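## Task

Take the loose end of the green network patch cord and push it into the port beneath the white label, latch clip on top, until it clicks and locks. The cord must have stopped moving shortly after you finish.

## Robot and tools

Robot: two six-joint UR7e-type arms, left_arm and right_arm, each ending in a two-finger parallel gripper that opens up to 50 mm. Root links sit near (+0.068, +0.447, +0.035) m for left_arm and (-0.018, -0.385, +0.035) m for right_arm. A two-camera stand is fixed to the floor behind the arms. Each scene is a fresh random layout. Scene 1 wants the red cord and scene 2 the green one.

Scene frame: the origin is at table-top height, midway between the arms. +x points out over the table, +y toward left_arm, +z up. Arm names do not match image sides. Positions, velocities and all offsets use this frame's axes. On the gripper, the fingers extend along its own +z and close along its own x. end_effector_position is the point midway between the pads; the fingertips lie 17.5 mm past it. A camera block juts about 10 cm toward the gripper's -y and turns with it.

execute_actions(actions, cameras). actions is a list of actions. Each action is a list of 1 to 15 rows, one row per 1/30 s step; a short action repeats its last row. Every row holds 18 numbers in [-1, 1], the left arm's 9 first and then the right arm's 9: dx, dy, dz, rx, ry, rz, gripper position, force_limit, speed. The six pose numbers are offsets from that arm's Hand target as it was when the action began. Every row counts from that same start, so rows do not add up. The next action starts from the new Hand target, so sending an offset again moves further. Scale: 1.0 equals 0.6 m or 180 degrees. rx, ry, rz form one rotation vector, applied about the Hand target's position. Six zeros re-request the current Hand target. The gripper numbers are absolute commands, never offsets: position +1 fully open (50 mm), about -0.65 pads touching, -1 grip until stopped. force_limit is about 20 N at -1, 102 N at 0 and 185 N at +1. speed is 20 mm/s at -1, 85 at 0 and 150 at +1. Because 0 is a real command, resend the last gripper numbers to leave a gripper alone. cameras lists camera names, ["all"] or []; an empty actions list returns all images.

move(target, speed, blend, stop_force, zero, blocking, cameras). target is one 18-number row, or a list of up to 15 rows; every row's pose offsets count from the Hand targets at the start of the move, not from the row before. Paths are straight lines. speed is in m/s, 0.002 to 3.6, default 0.25; turning is capped at twice that in rad/s. It can be one number or one per target. blend, in metres, rounds corners in a list; 0 stops at each. stop_force, in N from 3 to 120, one value for both arms, ends an arm's path when its wrist sensor feels that much push against the motion. zero (with stop_force, default true) re-zeros first. blocking=false returns after about 0.5 s while the move runs, but not with stop_force. A move lasts at most 10 s. In a list, give every row identical gripper numbers. Do not rely on stop_force while the gripper rotates, and leave it out when pulling away from a contact.

wait(seconds 0 to 10) lets time pass holding last commands. stop brakes a running move. zoom_image(camera, region [x0, y0, x1, y1] in pixels, at most 504 by 504) enlarges part of the newest image. Cameras: cam_head_left, cam_head_right, cam_high, cam_low, cam_left_wrist, cam_right_wrist, all 672x504. zero_wrist_force(arm) zeros one wrist sensor. read_manual(section) gives licence text only. finished_scene(scene 1 or 2) ends the current scene irreversibly.

Results: per arm, end_effector_position (m), end_effector_quat_wxyz, velocities, Hand target (the last commanded pose after clipping; the gripper often rests a bit short), joint positions and torques, wrist force and torque along the tool's axes, motor temperatures, and for each gripper object_status: 0 moving, 1 blocked while opening, 2 blocked while closing (a grip), 3 reached position or pads met (usually nothing held). Opening in mm is roughly (250 - position_measured) x 0.202. A move adds a line ending in done, off_target, moving, held or fault, plus limits=paced (pose clipped) or limits=held (steps withheld).

Cautions: each step the commanded orientation is clipped to within 32 degrees of the current one. Arms are stiff; aiming even slightly beyond a firm contact can trigger a fault, which freezes the arm for 10 s. Faults come from about 150 N outside force or joint contact torque reaching 139 N m (shoulder, elbow) or 26 N m (wrists). Motors at 85 C lock the arm for 30 to 60 s; a MOTOR HOT line warns from 70 C. Keep the arms apart; never close one gripper on the other's fingers. Avoid routing a gripper close past its own arm base. Insert the plug slowly with a modest stop_force, latch up, then release only once the cord is still. Nothing may fall or be left off the table, and do not strike fixed objects.

Each tool is called after "Request:" as name([rows], argument=value, ...), one row to a line, values as JSON.

## Session

Request:
execute_actions(actions=[])

Scene clock: 0.00 s.
left_arm: end_effector_position=(+0.1377, +0.0458, +0.2313) position_measured=3 object_status=3 end_effector_quat_wxyz=(+0.071, +0.977, -0.049, +0.194) | right_arm: end_effector_position=(+0.4481, -0.0750, +0.2154) position_measured=3 object_status=3 end_effector_quat_wxyz=(-0.506, -0.470, +0.722, +0.049)
Joint positions: left_arm=[-2.032 -1.893 2.23 -1.886 -1.155 -0.359] | right_arm=[3.897 -2.474 -0.751 -2.54 1.786 -2.124]
Joint velocities: within noise
Joint torques (N m): no reading
Motor temperatures (°C): left_arm=[31 25 24 36 33 34] | right_arm=[29 29 26 32 30 34]
Wrist force (N): no reading
Wrist torque (N m): no reading
Wrist force, peak (N): no reading
Hand target: left_arm +0.1377, +0.0458, +0.2313; +0.071, +0.977, -0.049, +0.194 | right_arm +0.4481, -0.0750, +0.2154; -0.506, -0.470, +0.722, +0.049
Tool commands: left_gripper/position=+1.0 left_gripper/force_limit=+1.0 left_gripper/speed=+1.0 right_gripper/position=+1.0 right_gripper/force_limit=+1.0 right_gripper/speed=+1.0
camera_calibration:
cam_left_wrist: T_world_to_cam=[[0.924232, -0.0620926, 0.376748, -0.204704], [-0.239056, -0.863478, 0.444138, -0.013191], [0.297736, -0.50055, -0.812898, 0.302911], [0, 0, 0, 1]] pos_world=[0.0958528, 0.127521, 0.329216]
cam_right_wrist: T_world_to_cam=[[-0.046166, -0.71714, 0.695398, -0.172581], [-0.326049, 0.668833, 0.668098, 0.066909], [-0.944225, -0.195891, -0.2647, 0.592949], [0, 0, 0, 1]] pos_world=[0.573725, -0.0523628, 0.232265]

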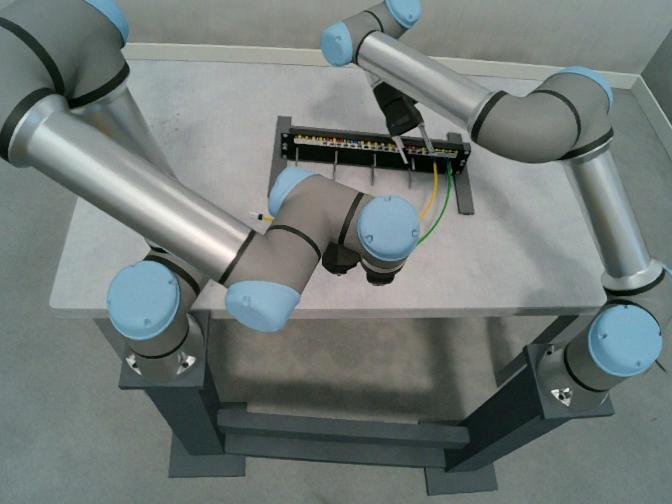

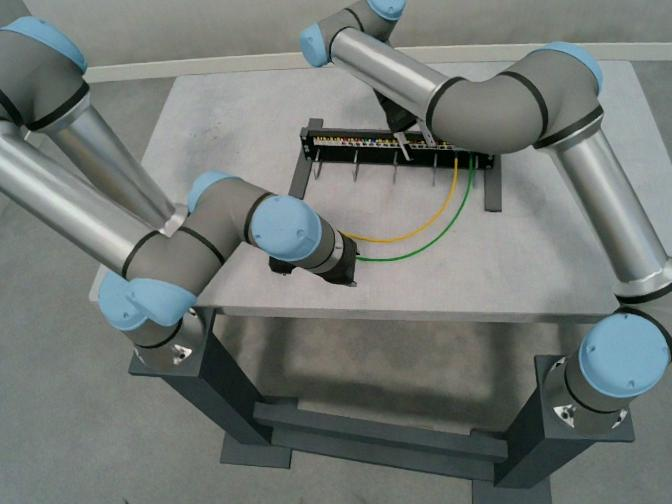

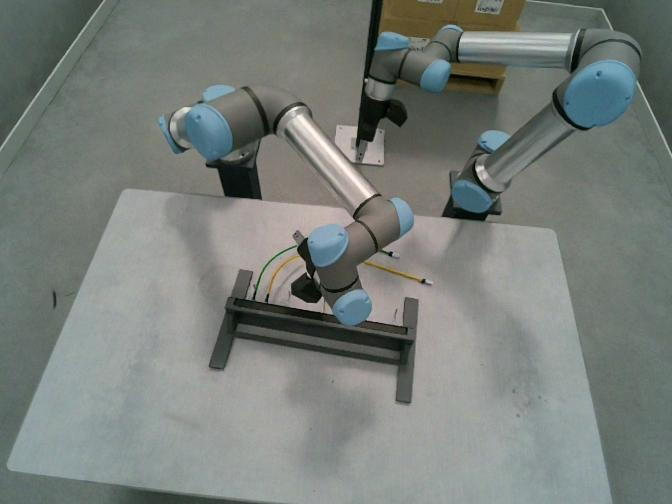

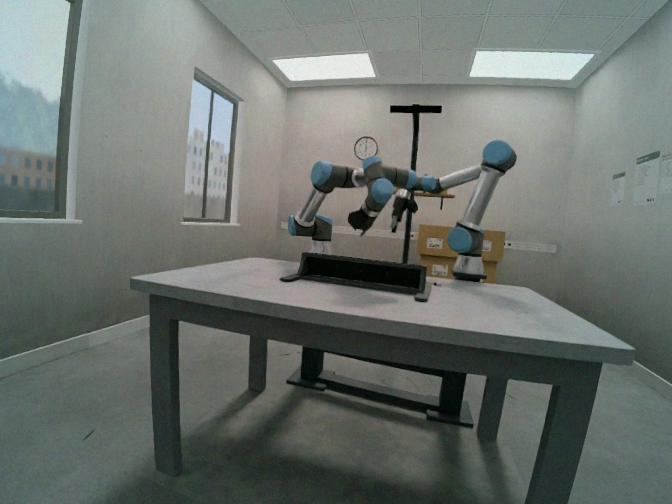

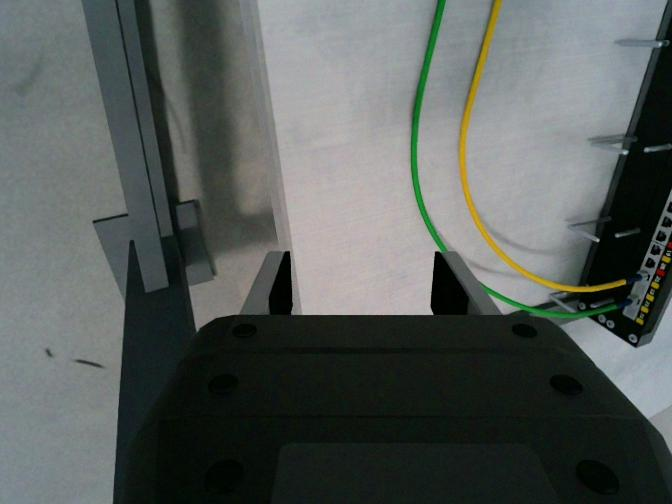

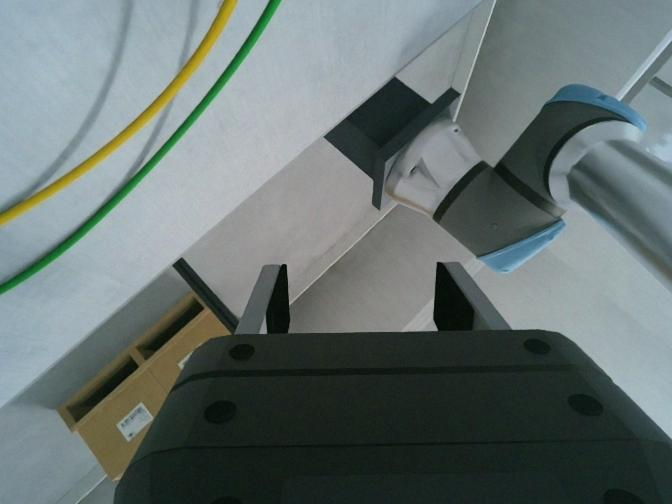

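Request:
zoom_image(camera="cam_head_left", region=[270, 110, 480, 230])

Request:
zoom_image(camera="cam_head_right", region=[290, 115, 400, 190])

Request:
zoom_image(camera="cam_head_left", region=[280, 115, 390, 190])

Request:
zoom_image(camera="cam_high", region=[350, 230, 460, 310])

Request:
zoom_image(camera="cam_head_left", region=[240, 160, 340, 250])

Request:
zoom_image(camera="cam_left_wrist", region=[550, 140, 672, 350])

Scaled by 2.400.

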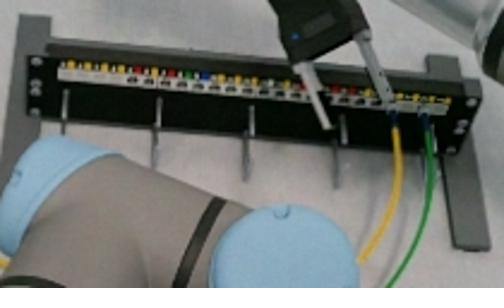

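Scaled by 4.582.

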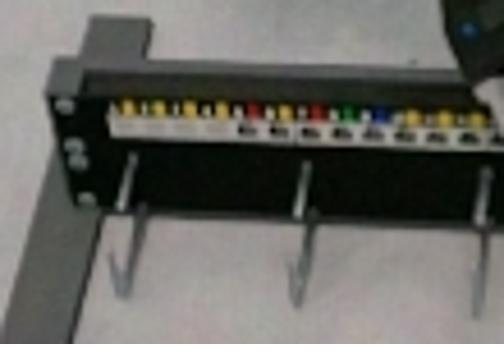

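Scaled by 4.582.

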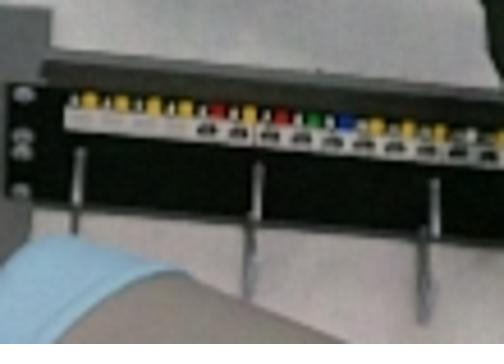

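Scaled by 4.582.

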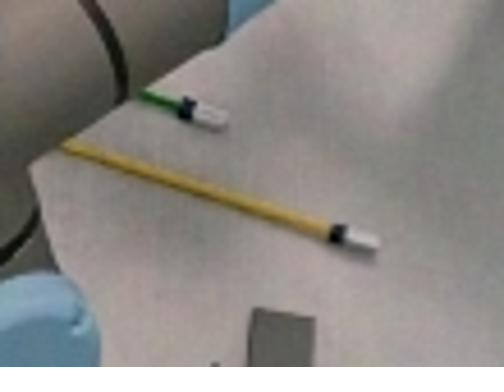

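Scaled by 5.040.

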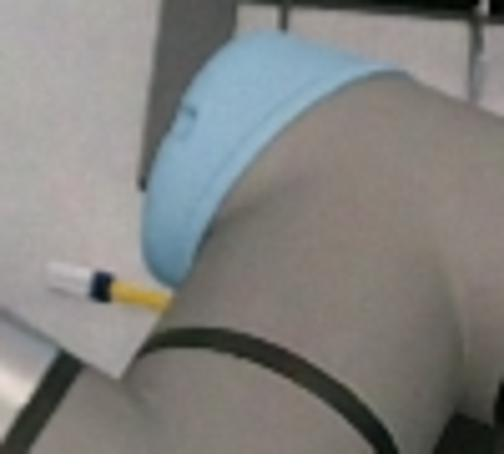

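Scaled by 2.400.

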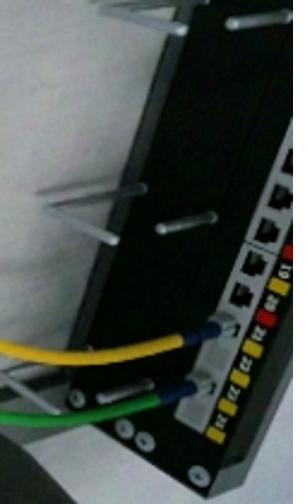

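Request:
move(target=[0.314,0.175,-0.069,-0.2066,-0.139,0.8702,1,1,1,-0.067,-0.13,0.01,0.2359,-0.4248,-0.5877,1,1,1], speed=0.4, cameras=["all"])

Scene clock: 76.50 s.
left_arm: end_effector_position=(+0.3261, +0.1508, +0.1899) position_measured=3 object_status=3 end_effector_quat_wxyz=(+0.039, +0.146, +0.955, +0.256) | right_arm: end_effector_position=(+0.4079, -0.1530, +0.2214) position_measured=3 object_status=3 end_effector_quat_wxyz=(+0.361, +0.175, +0.848, +0.345)
Joint positions: left_arm=[-1.383 -1.551 1.979 -1.529 -1.329 -2.701] | right_arm=[4.152 -1.582 -2.691 0.566 1.208 -0.383]
Joint torques (N m): left_arm=[13.16 -16.71 -28.83 -3.7 -1.59 -1.95] | right_arm=[10.67 6.59 6.66 5.09 -3.28 2.19]
Wrist force (N): left_arm=[0.0 1.1 0.5] | right_arm=[2.3 2.0 0.0]
Wrist torque (N m): left_arm=[0.36 0.20 0.21] | right_arm=[0.25 -0.54 -0.04]
Wrist force, peak (N): left_arm=[-0.4 1.5 0.7] | right_arm=[2.9 2.0 0.0]
Hand target: left_arm +0.3261, +0.1508, +0.1899; +0.039, +0.146, +0.955, +0.256 | right_arm +0.4079, -0.1530, +0.2214; +0.361, +0.175, +0.848, +0.345
Off the commanded pose: left_arm 0.000 m, 0 deg | right_arm 0.000 m, 0 deg.
move: done
camera_calibration:
cam_left_wrist: T_world_to_cam=[[-0.954723, 0.297256, -0.0119513, 0.275596], [0.178081, 0.603215, 0.777444, -0.279471], [0.238309, 0.740115, -0.628839, 0.0631857], [0, 0, 0, 1]] pos_world=[0.297829, 0.0398936, 0.2603]
cam_right_wrist: T_world_to_cam=[[-0.685122, 0.550388, -0.477159, 0.479649], [-0.193482, 0.494022, 0.847648, -0.0186014], [0.702262, 0.673064, -0.231976, -0.00444086], [0, 0, 0, 1]] pos_world=[0.328138, -0.251814, 0.243606]

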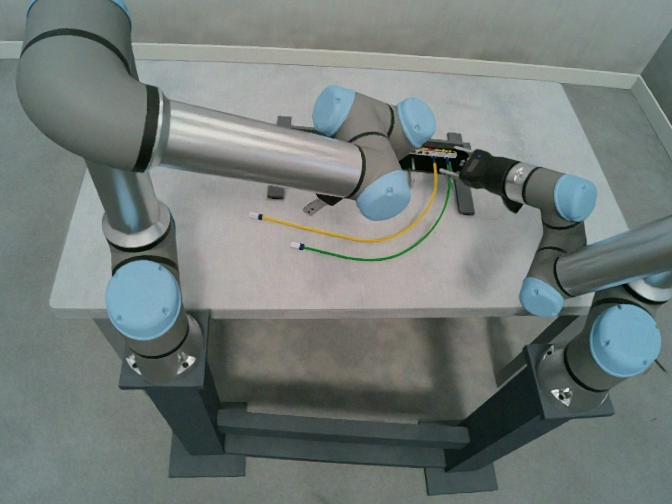

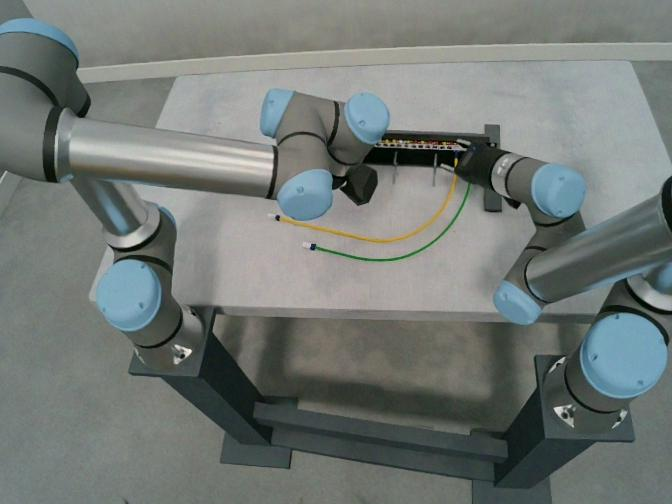

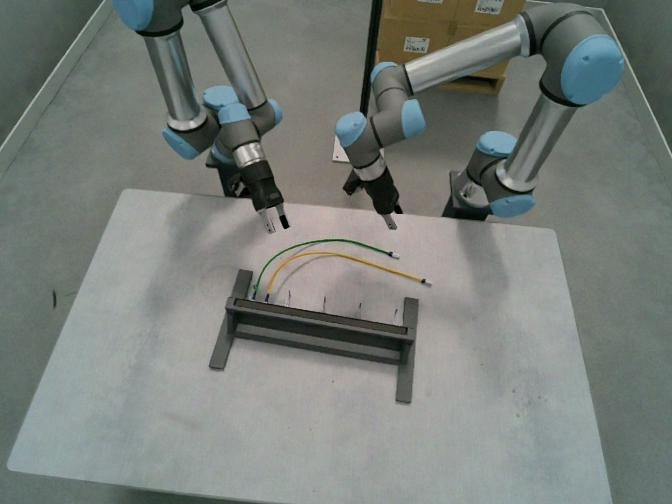

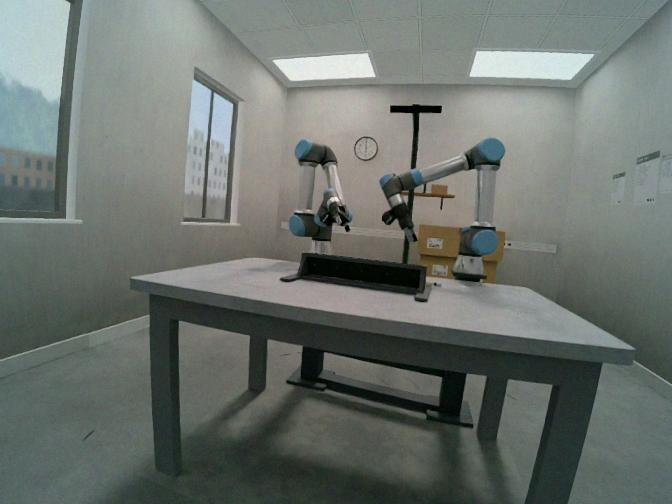

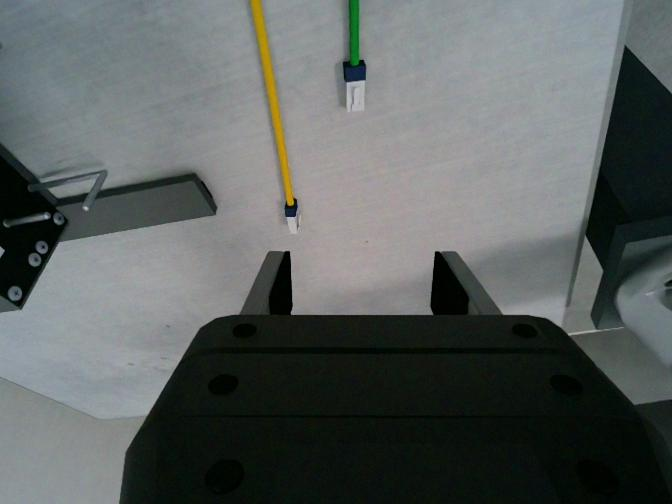

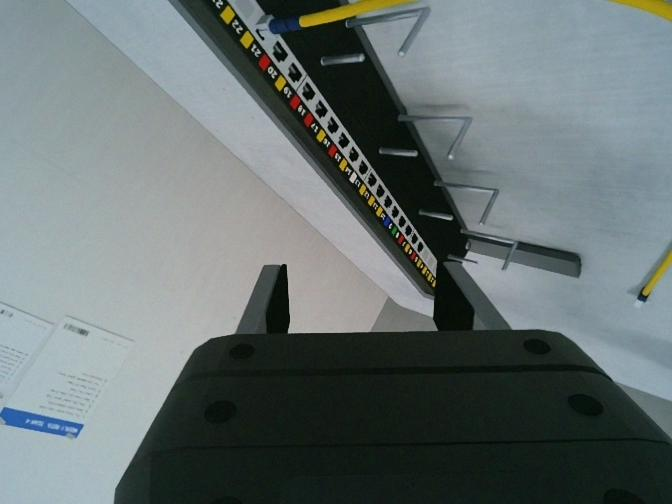

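Request:
zoom_image(camera="cam_left_wrist", region=[320, 40, 400, 130])

Request:
zoom_image(camera="cam_right_wrist", region=[320, 120, 420, 220])

Scaled by 5.600.

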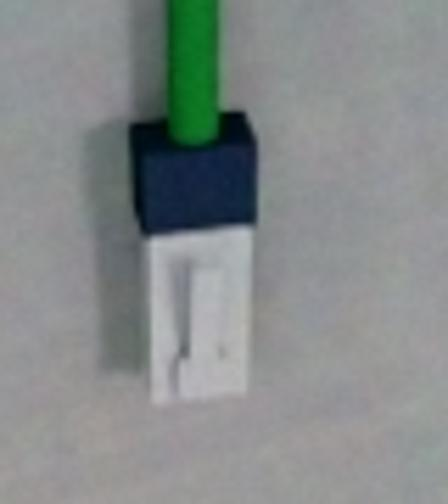

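Scaled by 5.040.

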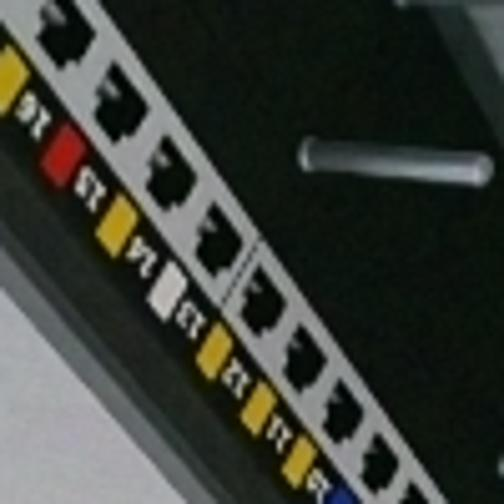

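Request:
move(target=[-0.015,0.0253,-0.2173,-0.1762,-0.0094,-0.0093,0.01,-0.5,0,0,0,0,0,0,0,1,1,1], speed=0.3, cameras=["cam_left_wrist"])

Request:
zoom_image(camera="cam_left_wrist", region=[280, 190, 430, 320])

Scene clock: 152.63 s.
left_arm: end_effector_position=(+0.3171, +0.1659, +0.0595) position_measured=151 object_status=3 end_effector_quat_wxyz=(+0.095, +0.140, +0.986, -0.013) | right_arm: end_effector_position=(+0.4079, -0.1530, +0.2214) position_measured=3 object_status=3 end_effector_quat_wxyz=(+0.361, +0.175, +0.848, +0.345)
Joint positions: left_arm=[-1.344 -1.626 2.568 -2.608 -1.403 -2.617] | right_arm=[4.152 -1.582 -2.691 0.566 1.208 -0.382]
Joint torques (N m): left_arm=[13.29 -8.75 -8.1 -5.19 -1.72 1.22] | right_arm=[13.24 3.62 8.65 5.39 -3.37 2.17]
Wrist force (N): left_arm=[-0.7 -0.5 1.7] | right_arm=[2.6 1.8 0.0]
Wrist torque (N m): left_arm=[-0.20 0.40 0.00] | right_arm=[0.22 -0.58 -0.04]
Wrist force, peak (N): left_arm=[-0.5 0.1 2.4] | right_arm=[2.6 2.0 -0.3]
Hand target: left_arm +0.3171, +0.1659, +0.0595; +0.095, +0.140, +0.986, -0.013 | right_arm +0.4079, -0.1530, +0.2214; +0.361, +0.175, +0.848, +0.345
Off the commanded pose: left_arm 0.000 m, 0 deg | right_arm 0.000 m, 0 deg.
move: done
camera_calibration:
cam_left_wrist: T_world_to_cam=[[-0.943097, 0.265267, -0.200501, 0.273785], [0.183702, 0.918258, 0.350794, -0.214391], [0.277166, 0.294, -0.914736, 0.0508714], [0, 0, 0, 1]] pos_world=[0.28349, 0.109284, 0.176635]
Images, in order (width x height): cam_left_wrist 672x504.

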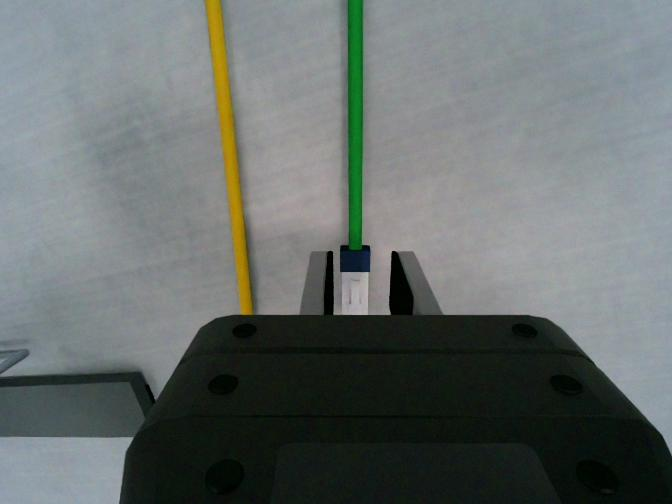

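Scaled by 3.360.

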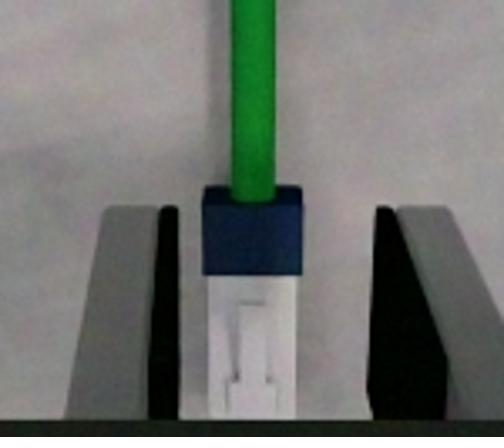

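Request:
move(target=[0.0086,-0.0025,-0.0458,0,0,0,-0.122,-0.5,-0.5,0,0,0,0,0,0,1,1,1], speed=0.06, cameras=[])

Request:
move(target=[0.0046,-0.0013,-0.0245,0,0,0,-0.122,-0.5,-0.5,0,0,0,0,0,0,1,1,1], speed=0.006, stop_force=4, cameras=["cam_left_wrist"])

Request:
zoom_image(camera="cam_left_wrist", region=[280, 190, 430, 320])

Scene clock: 166.77 s.
left_arm: end_effector_position=(+0.3222, +0.1644, +0.0320) position_measured=171 object_status=3 end_effector_quat_wxyz=(+0.095, +0.140, +0.986, -0.013) | right_arm: end_effector_position=(+0.4079, -0.1530, +0.2214) position_measured=3 object_status=3 end_effector_quat_wxyz=(+0.361, +0.175, +0.848, +0.345)
Joint positions: left_arm=[-1.329 -1.512 2.586 -2.743 -1.405 -2.602] | right_arm=[4.152 -1.582 -2.691 0.566 1.208 -0.382]
Joint torques (N m): left_arm=[12.29 -10.9 -5.83 -5.12 -1.78 1.27] | right_arm=[13.41 5.59 7.36 5.4 -3.03 2.15]
Wrist force (N): left_arm=[-0.7 -0.5 1.5] | right_arm=[2.4 1.9 -0.1]
Wrist torque (N m): left_arm=[-0.20 0.42 0.00] | right_arm=[0.24 -0.55 -0.04]
Wrist force, peak (N): left_arm=[-0.9 -0.9 1.9] | right_arm=[2.5 2.1 -0.1]
Hand target: left_arm +0.3222, +0.1644, +0.0320; +0.095, +0.140, +0.986, -0.013 | right_arm +0.4079, -0.1530, +0.2214; +0.361, +0.175, +0.848, +0.345
Off the commanded pose: left_arm 0.000 m, 0 deg | right_arm 0.000 m, 0 deg.
move: done
No camera images: "cameras" was empty.

Scene clock: 170.30 s.
left_arm: end_effector_position=(+0.3245, +0.1638, +0.0201) position_measured=171 object_status=3 end_effector_quat_wxyz=(+0.095, +0.140, +0.986, -0.013) | right_arm: end_effector_position=(+0.4079, -0.1530, +0.2214) position_measured=3 object_status=3 end_effector_quat_wxyz=(+0.361, +0.175, +0.848, +0.345)
Joint positions: left_arm=[-1.322 -1.459 2.591 -2.801 -1.405 -2.596] | right_arm=[4.152 -1.582 -2.691 0.566 1.208 -0.382]
Joint torques (N m): left_arm=[-13.61 -24.5 -18.05 -1.84 -0.57 -1.82] | right_arm=[11.98 6.18 6.84 5.28 -3.35 2.13]
Wrist force (N): left_arm=[-0.9 -0.6 1.5] | right_arm=[2.2 1.9 -0.3]
Wrist torque (N m): left_arm=[-0.20 0.43 0.01] | right_arm=[0.23 -0.53 -0.04]
Wrist force, peak (N): left_arm=[0.1 6.9 -27.5] | right_arm=[2.6 2.0 -0.2]
Hand target: left_arm +0.3245, +0.1638, +0.0201; +0.095, +0.140, +0.986, -0.013 (not the last commanded pose) | right_arm +0.4079, -0.1530, +0.2214; +0.361, +0.175, +0.848, +0.345
Off the commanded pose: left_arm 0.003 m, 0 deg | right_arm 0.000 m, 0 deg.
move: contact (left_arm)
camera_calibration:
cam_left_wrist: T_world_to_cam=[[-0.943099, 0.265251, -0.200514, 0.273426], [0.183719, 0.9183, 0.350674, -0.199994], [0.277149, 0.293882, -0.91478, 0.013421], [0, 0, 0, 1]] pos_world=[0.29089, 0.107184, 0.137236]
Images, in order (width x height): cam_left_wrist 672x504.

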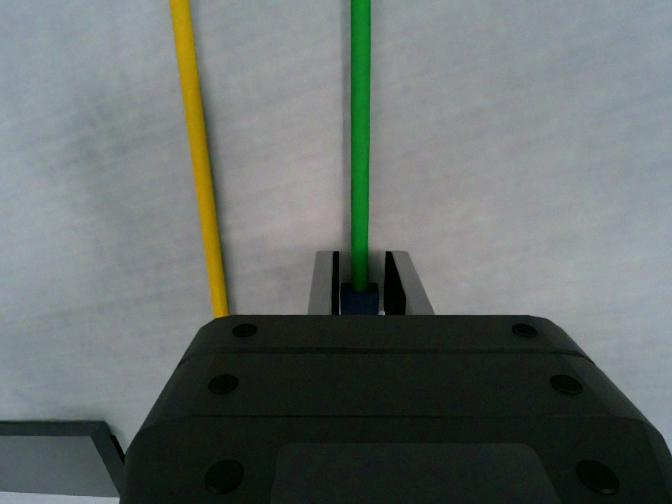

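Scaled by 3.360.

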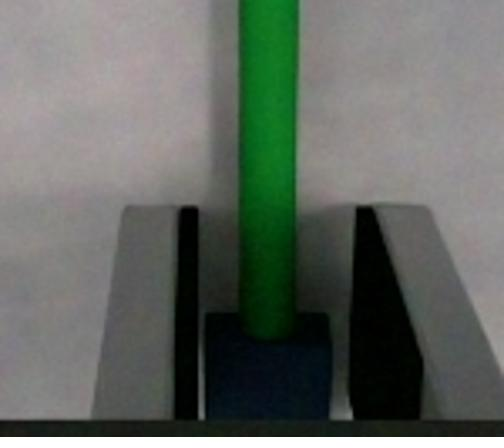

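Request:
move([
  [0.0012,-0.0003,0.0004,0,0,0,-0.122,-0.5,-0.5,0,0,0,0,0,0,1,1,1],
  [0.0012,-0.0003,0.0004,0,0,0,-1,-0.4,-0.8,0,0,0,0,0,0,1,1,1],
], speed=0.02)

Request:
move(target=[0,0,0.15,0,0,0,-1,-0.4,-0.8,0,0,0,0,0,0,1,1,1], speed=0.15, cameras=["cam_left_wrist"])

Request:
zoom_image(camera="cam_left_wrist", region=[280, 190, 430, 320])

Scene clock: 184.13 s.
left_arm: end_effector_position=(+0.3252, +0.1636, +0.0204) position_measured=196 object_status=2 end_effector_quat_wxyz=(+0.095, +0.140, +0.986, -0.013) | right_arm: end_effector_position=(+0.4079, -0.1530, +0.2214) position_measured=3 object_status=3 end_effector_quat_wxyz=(+0.361, +0.175, +0.848, +0.345)
Joint positions: left_arm=[-1.32 -1.459 2.589 -2.8 -1.405 -2.593] | right_arm=[4.152 -1.582 -2.691 0.566 1.208 -0.382]
Joint torques (N m): left_arm=[13.32 -12.34 -18.97 -1.32 -1.62 1.42] | right_arm=[12.37 5.02 5.57 5.33 -3.03 1.99]
Wrist force (N): left_arm=[-0.8 -0.8 1.4] | right_arm=[2.3 1.9 -0.4]
Wrist torque (N m): left_arm=[-0.24 0.43 0.01] | right_arm=[0.22 -0.54 -0.04]
Wrist force, peak (N): left_arm=[-1.0 -0.6 1.7] | right_arm=[2.8 1.8 -0.2]
Hand target: left_arm +0.3252, +0.1636, +0.0204; +0.095, +0.140, +0.986, -0.013 | right_arm +0.4079, -0.1530, +0.2214; +0.361, +0.175, +0.848, +0.345
Off the commanded pose: left_arm 0.000 m, 0 deg | right_arm 0.000 m, 0 deg.
move: done

Scene clock: 185.50 s.
left_arm: end_effector_position=(+0.3252, +0.1636, +0.1103) position_measured=196 object_status=2 end_effector_quat_wxyz=(+0.095, +0.140, +0.986, -0.013) | right_arm: end_effector_position=(+0.4079, -0.1530, +0.2214) position_measured=3 object_status=3 end_effector_quat_wxyz=(+0.361, +0.175, +0.848, +0.345)
Joint positions: left_arm=[-1.32 -1.757 2.482 -2.395 -1.405 -2.593] | right_arm=[4.152 -1.582 -2.691 0.566 1.208 -0.382]
Joint torques (N m): left_arm=[-13.46 -17.68 -26.59 -1.15 2.25 -1.87] | right_arm=[11.83 5.96 7.34 4.88 -3.17 1.8]
Wrist force (N): left_arm=[-1.1 -0.8 1.1] | right_arm=[2.5 1.8 -0.2]
Wrist torque (N m): left_arm=[-0.27 0.45 0.20] | right_arm=[0.22 -0.56 -0.04]
Wrist force, peak (N): left_arm=[-0.3 -0.7 2.6] | right_arm=[2.5 2.0 -0.1]
Hand target: left_arm +0.3252, +0.1636, +0.1104; +0.095, +0.140, +0.986, -0.013 | right_arm +0.4079, -0.1530, +0.2214; +0.361, +0.175, +0.848, +0.345
Off the commanded pose: left_arm 0.000 m, 0 deg | right_arm 0.000 m, 0 deg.
move: done
camera_calibration:
cam_left_wrist: T_world_to_cam=[[-0.943092, 0.265259, -0.200538, 0.292228], [0.183744, 0.918327, 0.35059, -0.231561], [0.277157, 0.293791, -0.914807, 0.0958125], [0, 0, 0, 1]] pos_world=[0.29159, 0.106984, 0.227436]
Images, in order (width x height): cam_left_wrist 672x504.

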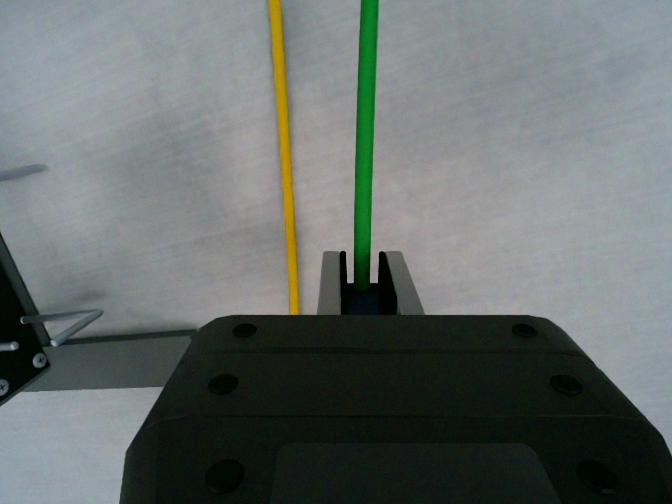

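Scaled by 3.360.

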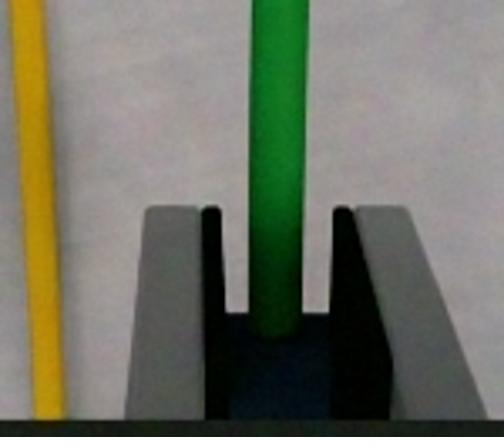

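Request:
move(target=[0.296,-0.3185,-0.009,0.054,0.038,-0.4322,-1,-0.4,-0.8,0,0,0,0,0,0,1,1,1], speed=0.3, cameras=["cam_left_wrist","cam_right_wrist","cam_high"])

Request:
zoom_image(camera="cam_right_wrist", region=[320, 120, 420, 220])

Scene clock: 215.37 s.
left_arm: end_effector_position=(+0.5027, -0.0274, +0.1050) position_measured=196 object_status=2 end_effector_quat_wxyz=(+0.000, +0.732, +0.681, +0.000) | right_arm: end_effector_position=(+0.4079, -0.1530, +0.2214) position_measured=3 object_status=3 end_effector_quat_wxyz=(+0.361, +0.175, +0.848, +0.345)
Joint positions: left_arm=[-1.046 -1.087 1.651 -2.135 -1.571 -0.965] | right_arm=[4.152 -1.582 -2.691 0.566 1.208 -0.382]
Joint torques (N m): left_arm=[12.65 -37.74 -29.24 -0.91 -2.1 0.99] | right_arm=[12.57 5.72 7.24 5.25 -3.07 1.93]
Wrist force (N): left_arm=[-0.7 -0.4 1.2] | right_arm=[2.4 1.9 -0.2]
Wrist torque (N m): left_arm=[-0.20 0.33 -0.02] | right_arm=[0.24 -0.56 -0.04]
Wrist force, peak (N): left_arm=[-1.9 0.5 1.4] | right_arm=[2.6 1.9 0.0]
Hand target: left_arm +0.5028, -0.0275, +0.1050; +0.000, +0.732, +0.681, +0.000 | right_arm +0.4079, -0.1530, +0.2214; +0.361, +0.175, +0.848, +0.345
Off the commanded pose: left_arm 0.000 m, 0 deg | right_arm 0.000 m, 0 deg.
move: done
camera_calibration:
cam_left_wrist: T_world_to_cam=[[0.0654565, 0.997803, -0.0102213, 0.00240017], [0.931782, -0.0574536, 0.358444, -0.490566], [0.357069, -0.0329865, -0.933495, 0.050667], [0, 0, 0, 1]] pos_world=[0.438852, -0.0289084, 0.223162]
cam_right_wrist: T_world_to_cam=[[-0.684955, 0.550501, -0.477269, 0.479546], [-0.1936, 0.493994, 0.847637, -0.0185322], [0.702393, 0.672993, -0.231787, -0.00463722], [0, 0, 0, 1]] pos_world=[0.328137, -0.251715, 0.243506]
Images, in order (width x height): cam_high 672x504, cam_left_wrist 672x504, cam_right_wrist 672x504.

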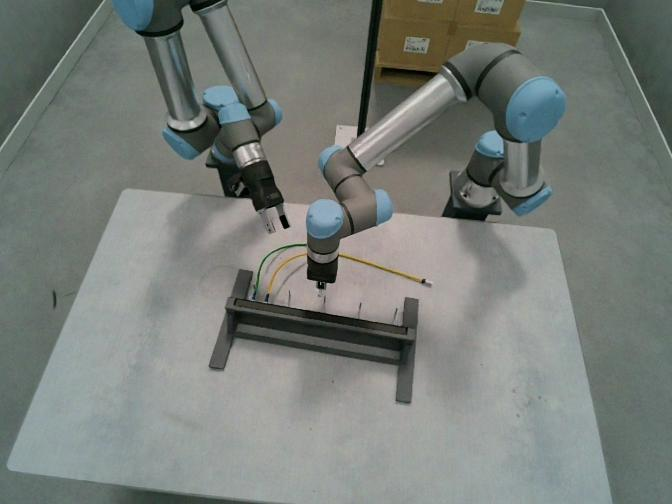

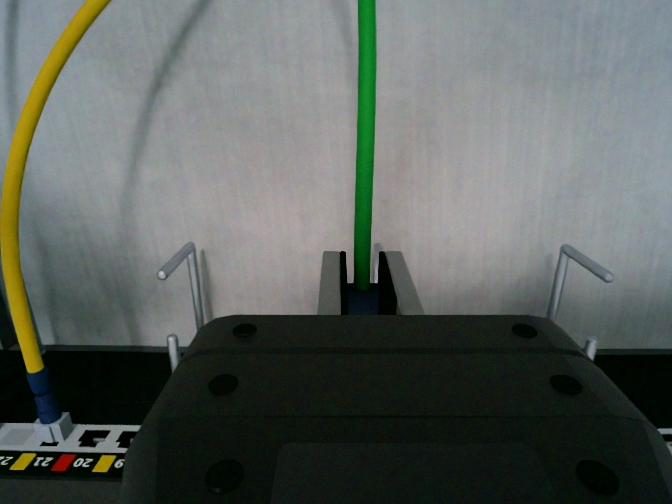

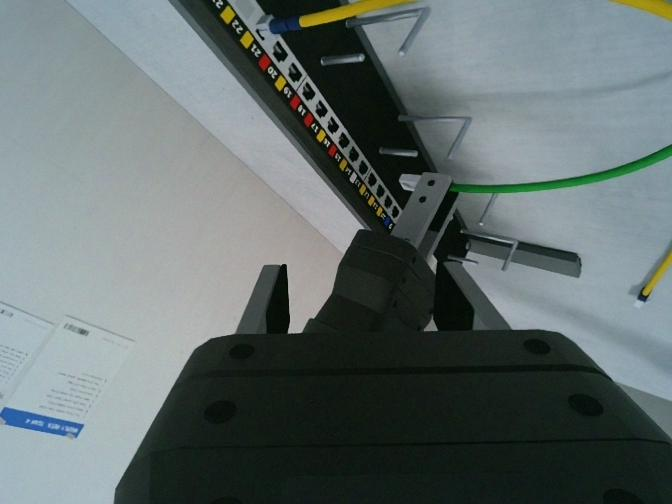

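Scaled by 5.040.

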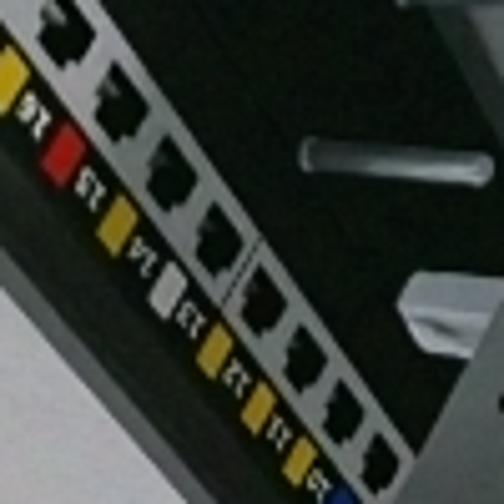

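Request:
zoom_image(camera="cam_right_wrist", region=[380, 160, 430, 210])

Scaled by 10.080.

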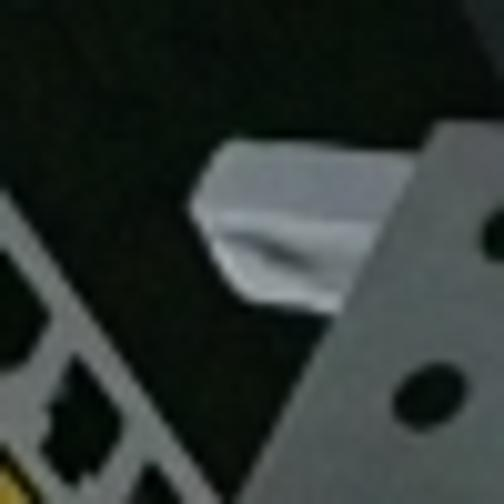

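Request:
zoom_image(camera="cam_right_wrist", region=[348, 152, 378, 182])

Scaled by 16.800.

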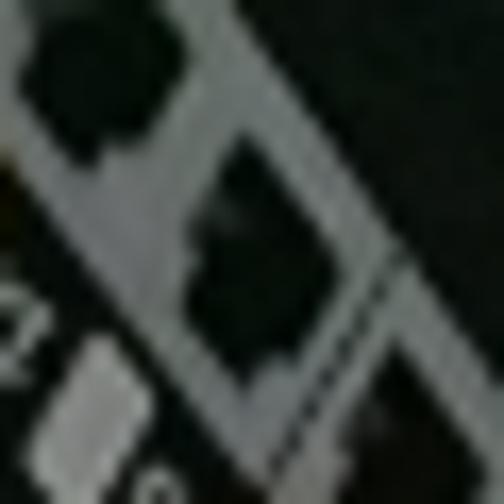

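Request:
move(target=[0.0582,-0.0043,-0.0133,0,0,0,-1,-0.4,-0.8,0,0,0,0,0,0,1,1,1], speed=0.05, stop_force=8, cameras=["cam_left_wrist","cam_right_wrist"])

Request:
zoom_image(camera="cam_right_wrist", region=[345, 145, 395, 195])

Scene clock: 254.63 s.
left_arm: end_effector_position=(+0.5377, -0.0301, +0.0970) position_measured=196 object_status=2 end_effector_quat_wxyz=(+0.000, +0.732, +0.681, +0.000) | right_arm: end_effector_position=(+0.4079, -0.1530, +0.2214) position_measured=3 object_status=3 end_effector_quat_wxyz=(+0.361, +0.175, +0.848, +0.345)
Joint positions: left_arm=[-1.001 -1.024 1.572 -2.119 -1.571 -0.921] | right_arm=[4.152 -1.582 -2.691 0.566 1.208 -0.382]
Joint torques (N m): left_arm=[13.26 -40.87 -28.79 -0.88 -2.01 1.18] | right_arm=[11.57 5.54 7.63 5.43 -3.25 1.79]
Wrist force (N): left_arm=[-0.8 0.2 1.1] | right_arm=[2.3 1.8 -0.1]
Wrist torque (N m): left_arm=[-0.10 0.32 -0.03] | right_arm=[0.21 -0.55 -0.04]
Wrist force, peak (N): left_arm=[-1.0 -0.2 1.6] | right_arm=[2.5 2.2 0.0]
Hand target: left_arm +0.5377, -0.0301, +0.0970; +0.000, +0.732, +0.681, +0.000 | right_arm +0.4079, -0.1530, +0.2214; +0.361, +0.175, +0.848, +0.345
Off the commanded pose: left_arm 0.000 m, 0 deg | right_arm 0.000 m, 0 deg.
move: done
camera_calibration:
cam_left_wrist: T_world_to_cam=[[0.0656092, 0.997795, -0.0100639, 0.00251499], [0.931804, -0.0576556, 0.358354, -0.520458], [0.356983, -0.0328889, -0.933532, 0.0306677], [0, 0, 0, 1]] pos_world=[0.473852, -0.0315082, 0.215163]
cam_right_wrist: T_world_to_cam=[[-0.684955, 0.550501, -0.477269, 0.479546], [-0.1936, 0.493994, 0.847637, -0.0185322], [0.702393, 0.672993, -0.231787, -0.00463722], [0, 0, 0, 1]] pos_world=[0.328137, -0.251715, 0.243506]
Images, in order (width x height): cam_left_wrist 672x504, cam_right_wrist 672x504.

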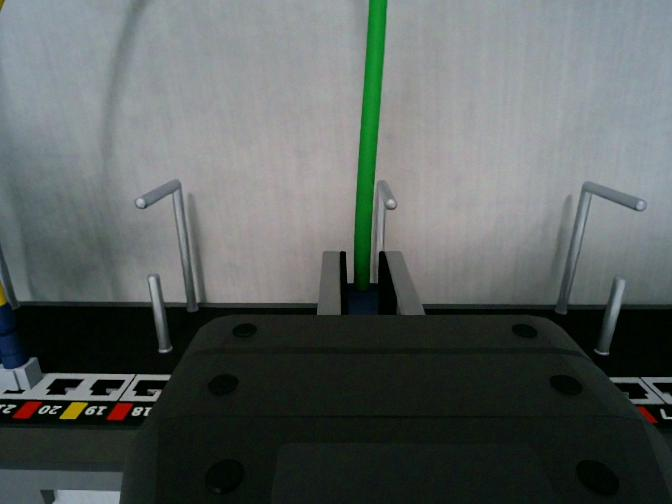

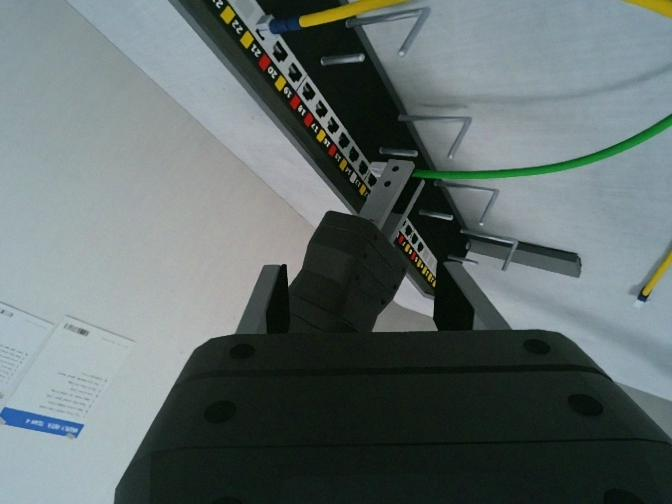

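Scaled by 10.080.

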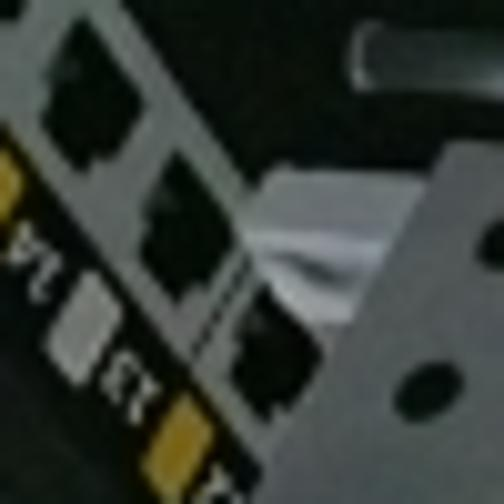

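Request:
move(target=[0.01335,-0.0003,-0.002,0,0,0,-1,-0.4,-0.8,0,0,0,0,0,0,1,1,1], speed=0.03, stop_force=6, cameras=["cam_right_wrist"])

Request:
zoom_image(camera="cam_right_wrist", region=[345, 145, 385, 185])

Scene clock: 266.60 s.
left_arm: end_effector_position=(+0.5457, -0.0302, +0.0958) position_measured=196 object_status=2 end_effector_quat_wxyz=(+0.000, +0.732, +0.681, +0.000) | right_arm: end_effector_position=(+0.4079, -0.1530, +0.2214) position_measured=3 object_status=3 end_effector_quat_wxyz=(+0.361, +0.175, +0.848, +0.345)
Joint positions: left_arm=[-0.991 -1.011 1.553 -2.114 -1.571 -0.911] | right_arm=[4.152 -1.582 -2.691 0.566 1.208 -0.382]
Joint torques (N m): left_arm=[12.57 -42.21 -28.72 -0.98 -1.59 1.11] | right_arm=[12.1 5.45 7.75 5 -3.05 1.68]
Wrist force (N): left_arm=[-0.7 0.1 1.2] | right_arm=[2.4 2.0 -0.1]
Wrist torque (N m): left_arm=[-0.12 0.29 -0.03] | right_arm=[0.25 -0.55 -0.04]
Wrist force, peak (N): left_arm=[-1.0 -0.2 1.5] | right_arm=[2.6 2.0 0.0]
Hand target: left_arm +0.5457, -0.0302, +0.0958; +0.000, +0.732, +0.681, +0.000 | right_arm +0.4079, -0.1530, +0.2214; +0.361, +0.175, +0.848, +0.345
Off the commanded pose: left_arm 0.000 m, 0 deg | right_arm 0.000 m, 0 deg.
move: done
camera_calibration:
cam_right_wrist: T_world_to_cam=[[-0.684955, 0.550501, -0.477269, 0.479546], [-0.1936, 0.493994, 0.847637, -0.0185322], [0.702393, 0.672993, -0.231787, -0.00463722], [0, 0, 0, 1]] pos_world=[0.328137, -0.251715, 0.243506]
Images, in order (width x height): cam_right_wrist 672x504.

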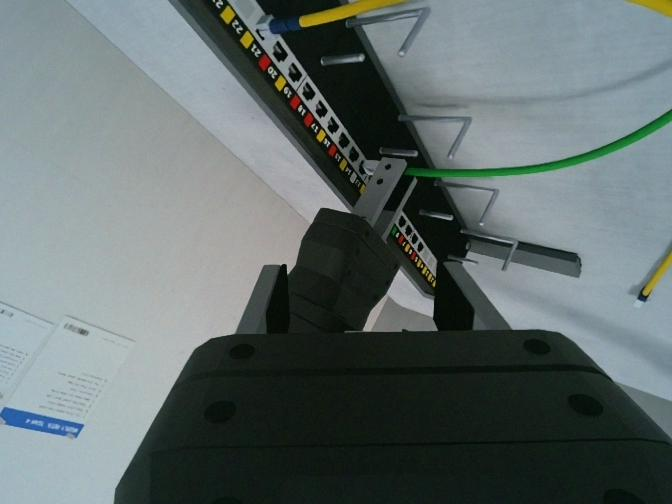

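Scaled by 12.600.

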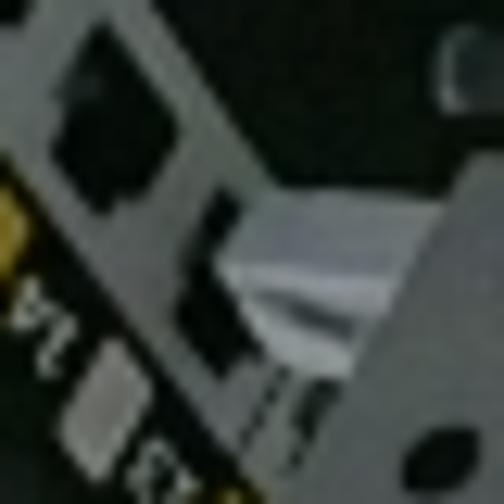

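Request:
move(target=[0.0101,0.0006,-0.001,0,0,0,-1,-0.4,-0.8,0,0,0,0,0,0,1,1,1], speed=0.012, stop_force=5, cameras=["cam_right_wrist"])

Request:
zoom_image(camera="cam_right_wrist", region=[350, 150, 380, 180])

Scene clock: 275.10 s.
left_arm: end_effector_position=(+0.5518, -0.0299, +0.0952) position_measured=196 object_status=2 end_effector_quat_wxyz=(+0.000, +0.732, +0.681, +0.000) | right_arm: end_effector_position=(+0.4079, -0.1530, +0.2214) position_measured=3 object_status=3 end_effector_quat_wxyz=(+0.361, +0.175, +0.848, +0.345)
Joint positions: left_arm=[-0.984 -1.002 1.54 -2.109 -1.571 -0.903] | right_arm=[4.152 -1.582 -2.691 0.566 1.208 -0.382]
Joint torques (N m): left_arm=[13.74 -42.93 -29.3 -1.53 -1.46 1.34] | right_arm=[9.99 6.12 8.28 4.87 -3.48 1.75]
Wrist force (N): left_arm=[-0.3 -3.6 1.1] | right_arm=[2.4 1.9 -0.1]
Wrist torque (N m): left_arm=[-0.23 0.30 -0.03] | right_arm=[0.23 -0.55 -0.04]
Wrist force, peak (N): left_arm=[-0.3 -3.9 0.8] | right_arm=[2.5 2.1 -0.2]
Hand target: left_arm +0.5518, -0.0299, +0.0952; +0.000, +0.732, +0.681, +0.000 | right_arm +0.4079, -0.1530, +0.2214; +0.361, +0.175, +0.848, +0.345
Off the commanded pose: left_arm 0.000 m, 0 deg | right_arm 0.000 m, 0 deg.
move: done
camera_calibration:
cam_right_wrist: T_world_to_cam=[[-0.684955, 0.550501, -0.477269, 0.479546], [-0.1936, 0.493994, 0.847637, -0.0185322], [0.702393, 0.672993, -0.231787, -0.00463722], [0, 0, 0, 1]] pos_world=[0.328137, -0.251715, 0.243506]
Images, in order (width x height): cam_right_wrist 672x504.

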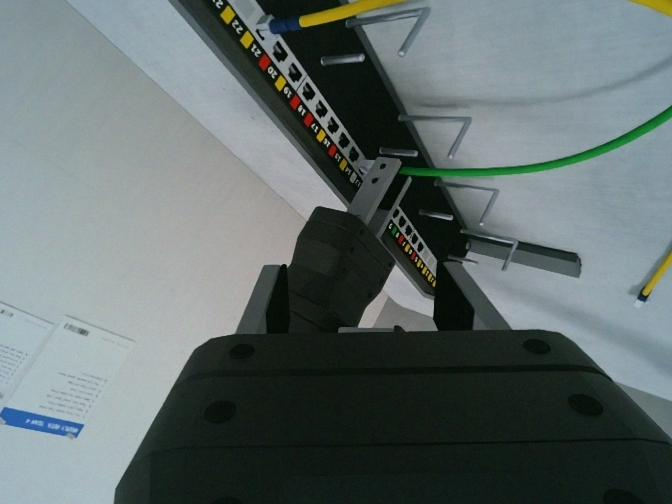

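Scaled by 16.800.

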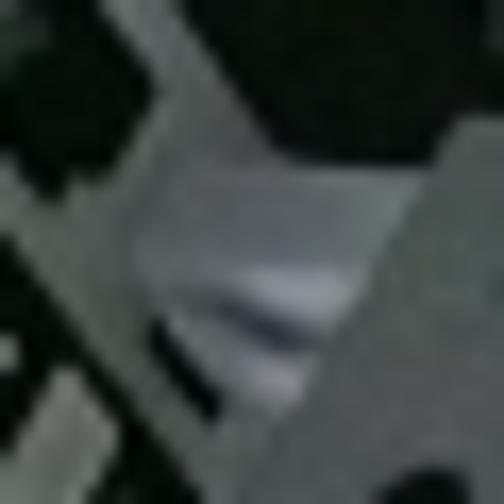

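Request:
move([
  [-0.002,0.0002,0,0,0,0,-1,-0.4,-0.8,0,0,0,0,0,0,1,1,1],
  [-0.0018,0.0028,-0.0027,0,0,0,-1,-0.4,-0.8,0,0,0,0,0,0,1,1,1],
], speed=0.02)

Request:
move(target=[0.0115,-0.0008,0,0,0,0,-1,-0.4,-0.8,0,0,0,0,0,0,1,1,1], speed=0.01, stop_force=6, cameras=["cam_right_wrist"])

Request:
zoom_image(camera="cam_right_wrist", region=[350, 150, 380, 180])

Scene clock: 290.60 s.
left_arm: end_effector_position=(+0.5506, -0.0283, +0.0937) position_measured=196 object_status=2 end_effector_quat_wxyz=(+0.000, +0.732, +0.681, +0.000) | right_arm: end_effector_position=(+0.4079, -0.1530, +0.2214) position_measured=3 object_status=3 end_effector_quat_wxyz=(+0.361, +0.175, +0.848, +0.345)
Joint positions: left_arm=[-0.984 -1.004 1.548 -2.115 -1.571 -0.903] | right_arm=[4.152 -1.582 -2.691 0.566 1.208 -0.382]
Joint torques (N m): left_arm=[12.1 -53.96 -13.81 -5.19 -0.02 1.16] | right_arm=[10.81 5.9 7.32 5.14 -3.15 1.6]
Wrist force (N): left_arm=[-0.9 -0.1 1.3] | right_arm=[2.6 1.8 -0.3]
Wrist torque (N m): left_arm=[-0.14 0.33 -0.02] | right_arm=[0.23 -0.58 -0.04]
Wrist force, peak (N): left_arm=[-0.2 -4.1 1.0] | right_arm=[2.6 2.1 -0.1]
Hand target: left_arm +0.5507, -0.0282, +0.0936; +0.000, +0.732, +0.681, +0.000 | right_arm +0.4079, -0.1530, +0.2214; +0.361, +0.175, +0.848, +0.345
Off the commanded pose: left_arm 0.000 m, 0 deg | right_arm 0.000 m, 0 deg.
move: done

Scene clock: 292.03 s.
left_arm: end_effector_position=(+0.5525, -0.0283, +0.0936) position_measured=196 object_status=2 end_effector_quat_wxyz=(+0.000, +0.732, +0.681, +0.000) | right_arm: end_effector_position=(+0.4079, -0.1530, +0.2214) position_measured=3 object_status=3 end_effector_quat_wxyz=(+0.361, +0.175, +0.848, +0.345)
Joint positions: left_arm=[-0.981 -1.001 1.544 -2.114 -1.571 -0.901] | right_arm=[4.152 -1.582 -2.691 0.566 1.208 -0.382]
Joint torques (N m): left_arm=[-14 -54.01 -14.32 -4.92 0.29 -1.9] | right_arm=[12.03 6.17 8.45 5.02 -3.14 1.35]
Wrist force (N): left_arm=[-0.3 -0.2 0.6] | right_arm=[2.4 1.7 -0.2]
Wrist torque (N m): left_arm=[-0.15 0.35 -0.02] | right_arm=[0.20 -0.55 -0.04]
Wrist force, peak (N): left_arm=[1.1 -8.1 0.5] | right_arm=[2.6 1.9 -0.1]
Hand target: left_arm +0.5525, -0.0283, +0.0936; +0.000, +0.732, +0.681, +0.000 (not the last commanded pose) | right_arm +0.4079, -0.1530, +0.2214; +0.361, +0.175, +0.848, +0.345
Off the commanded pose: left_arm 0.005 m, 0 deg | right_arm 0.000 m, 0 deg.
move: contact (left_arm)
camera_calibration:
cam_right_wrist: T_world_to_cam=[[-0.684955, 0.550501, -0.477269, 0.479546], [-0.1936, 0.493994, 0.847637, -0.0185322], [0.702393, 0.672993, -0.231787, -0.00463722], [0, 0, 0, 1]] pos_world=[0.328137, -0.251715, 0.243506]
Images, in order (width x height): cam_right_wrist 672x504.

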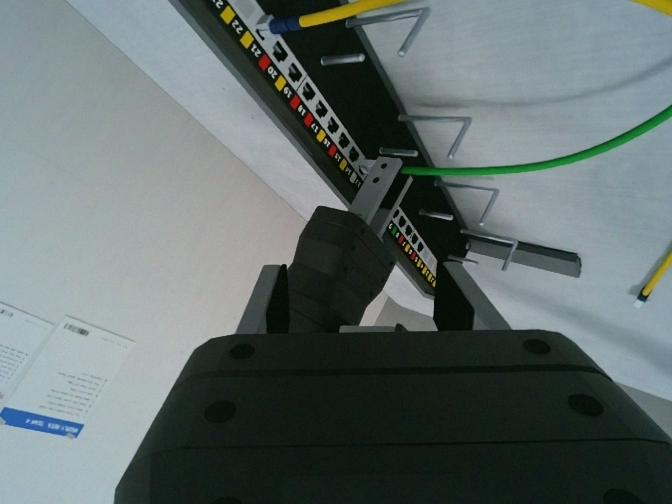

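Scaled by 16.800.

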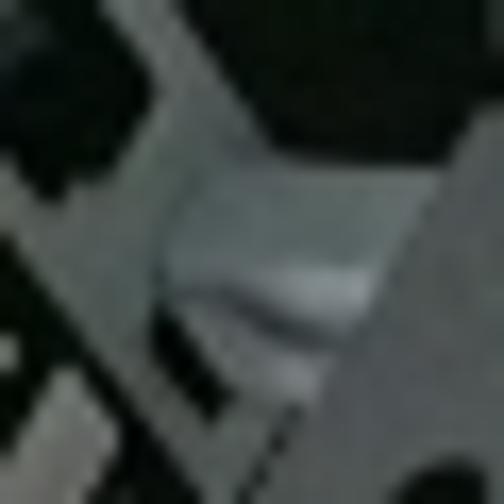

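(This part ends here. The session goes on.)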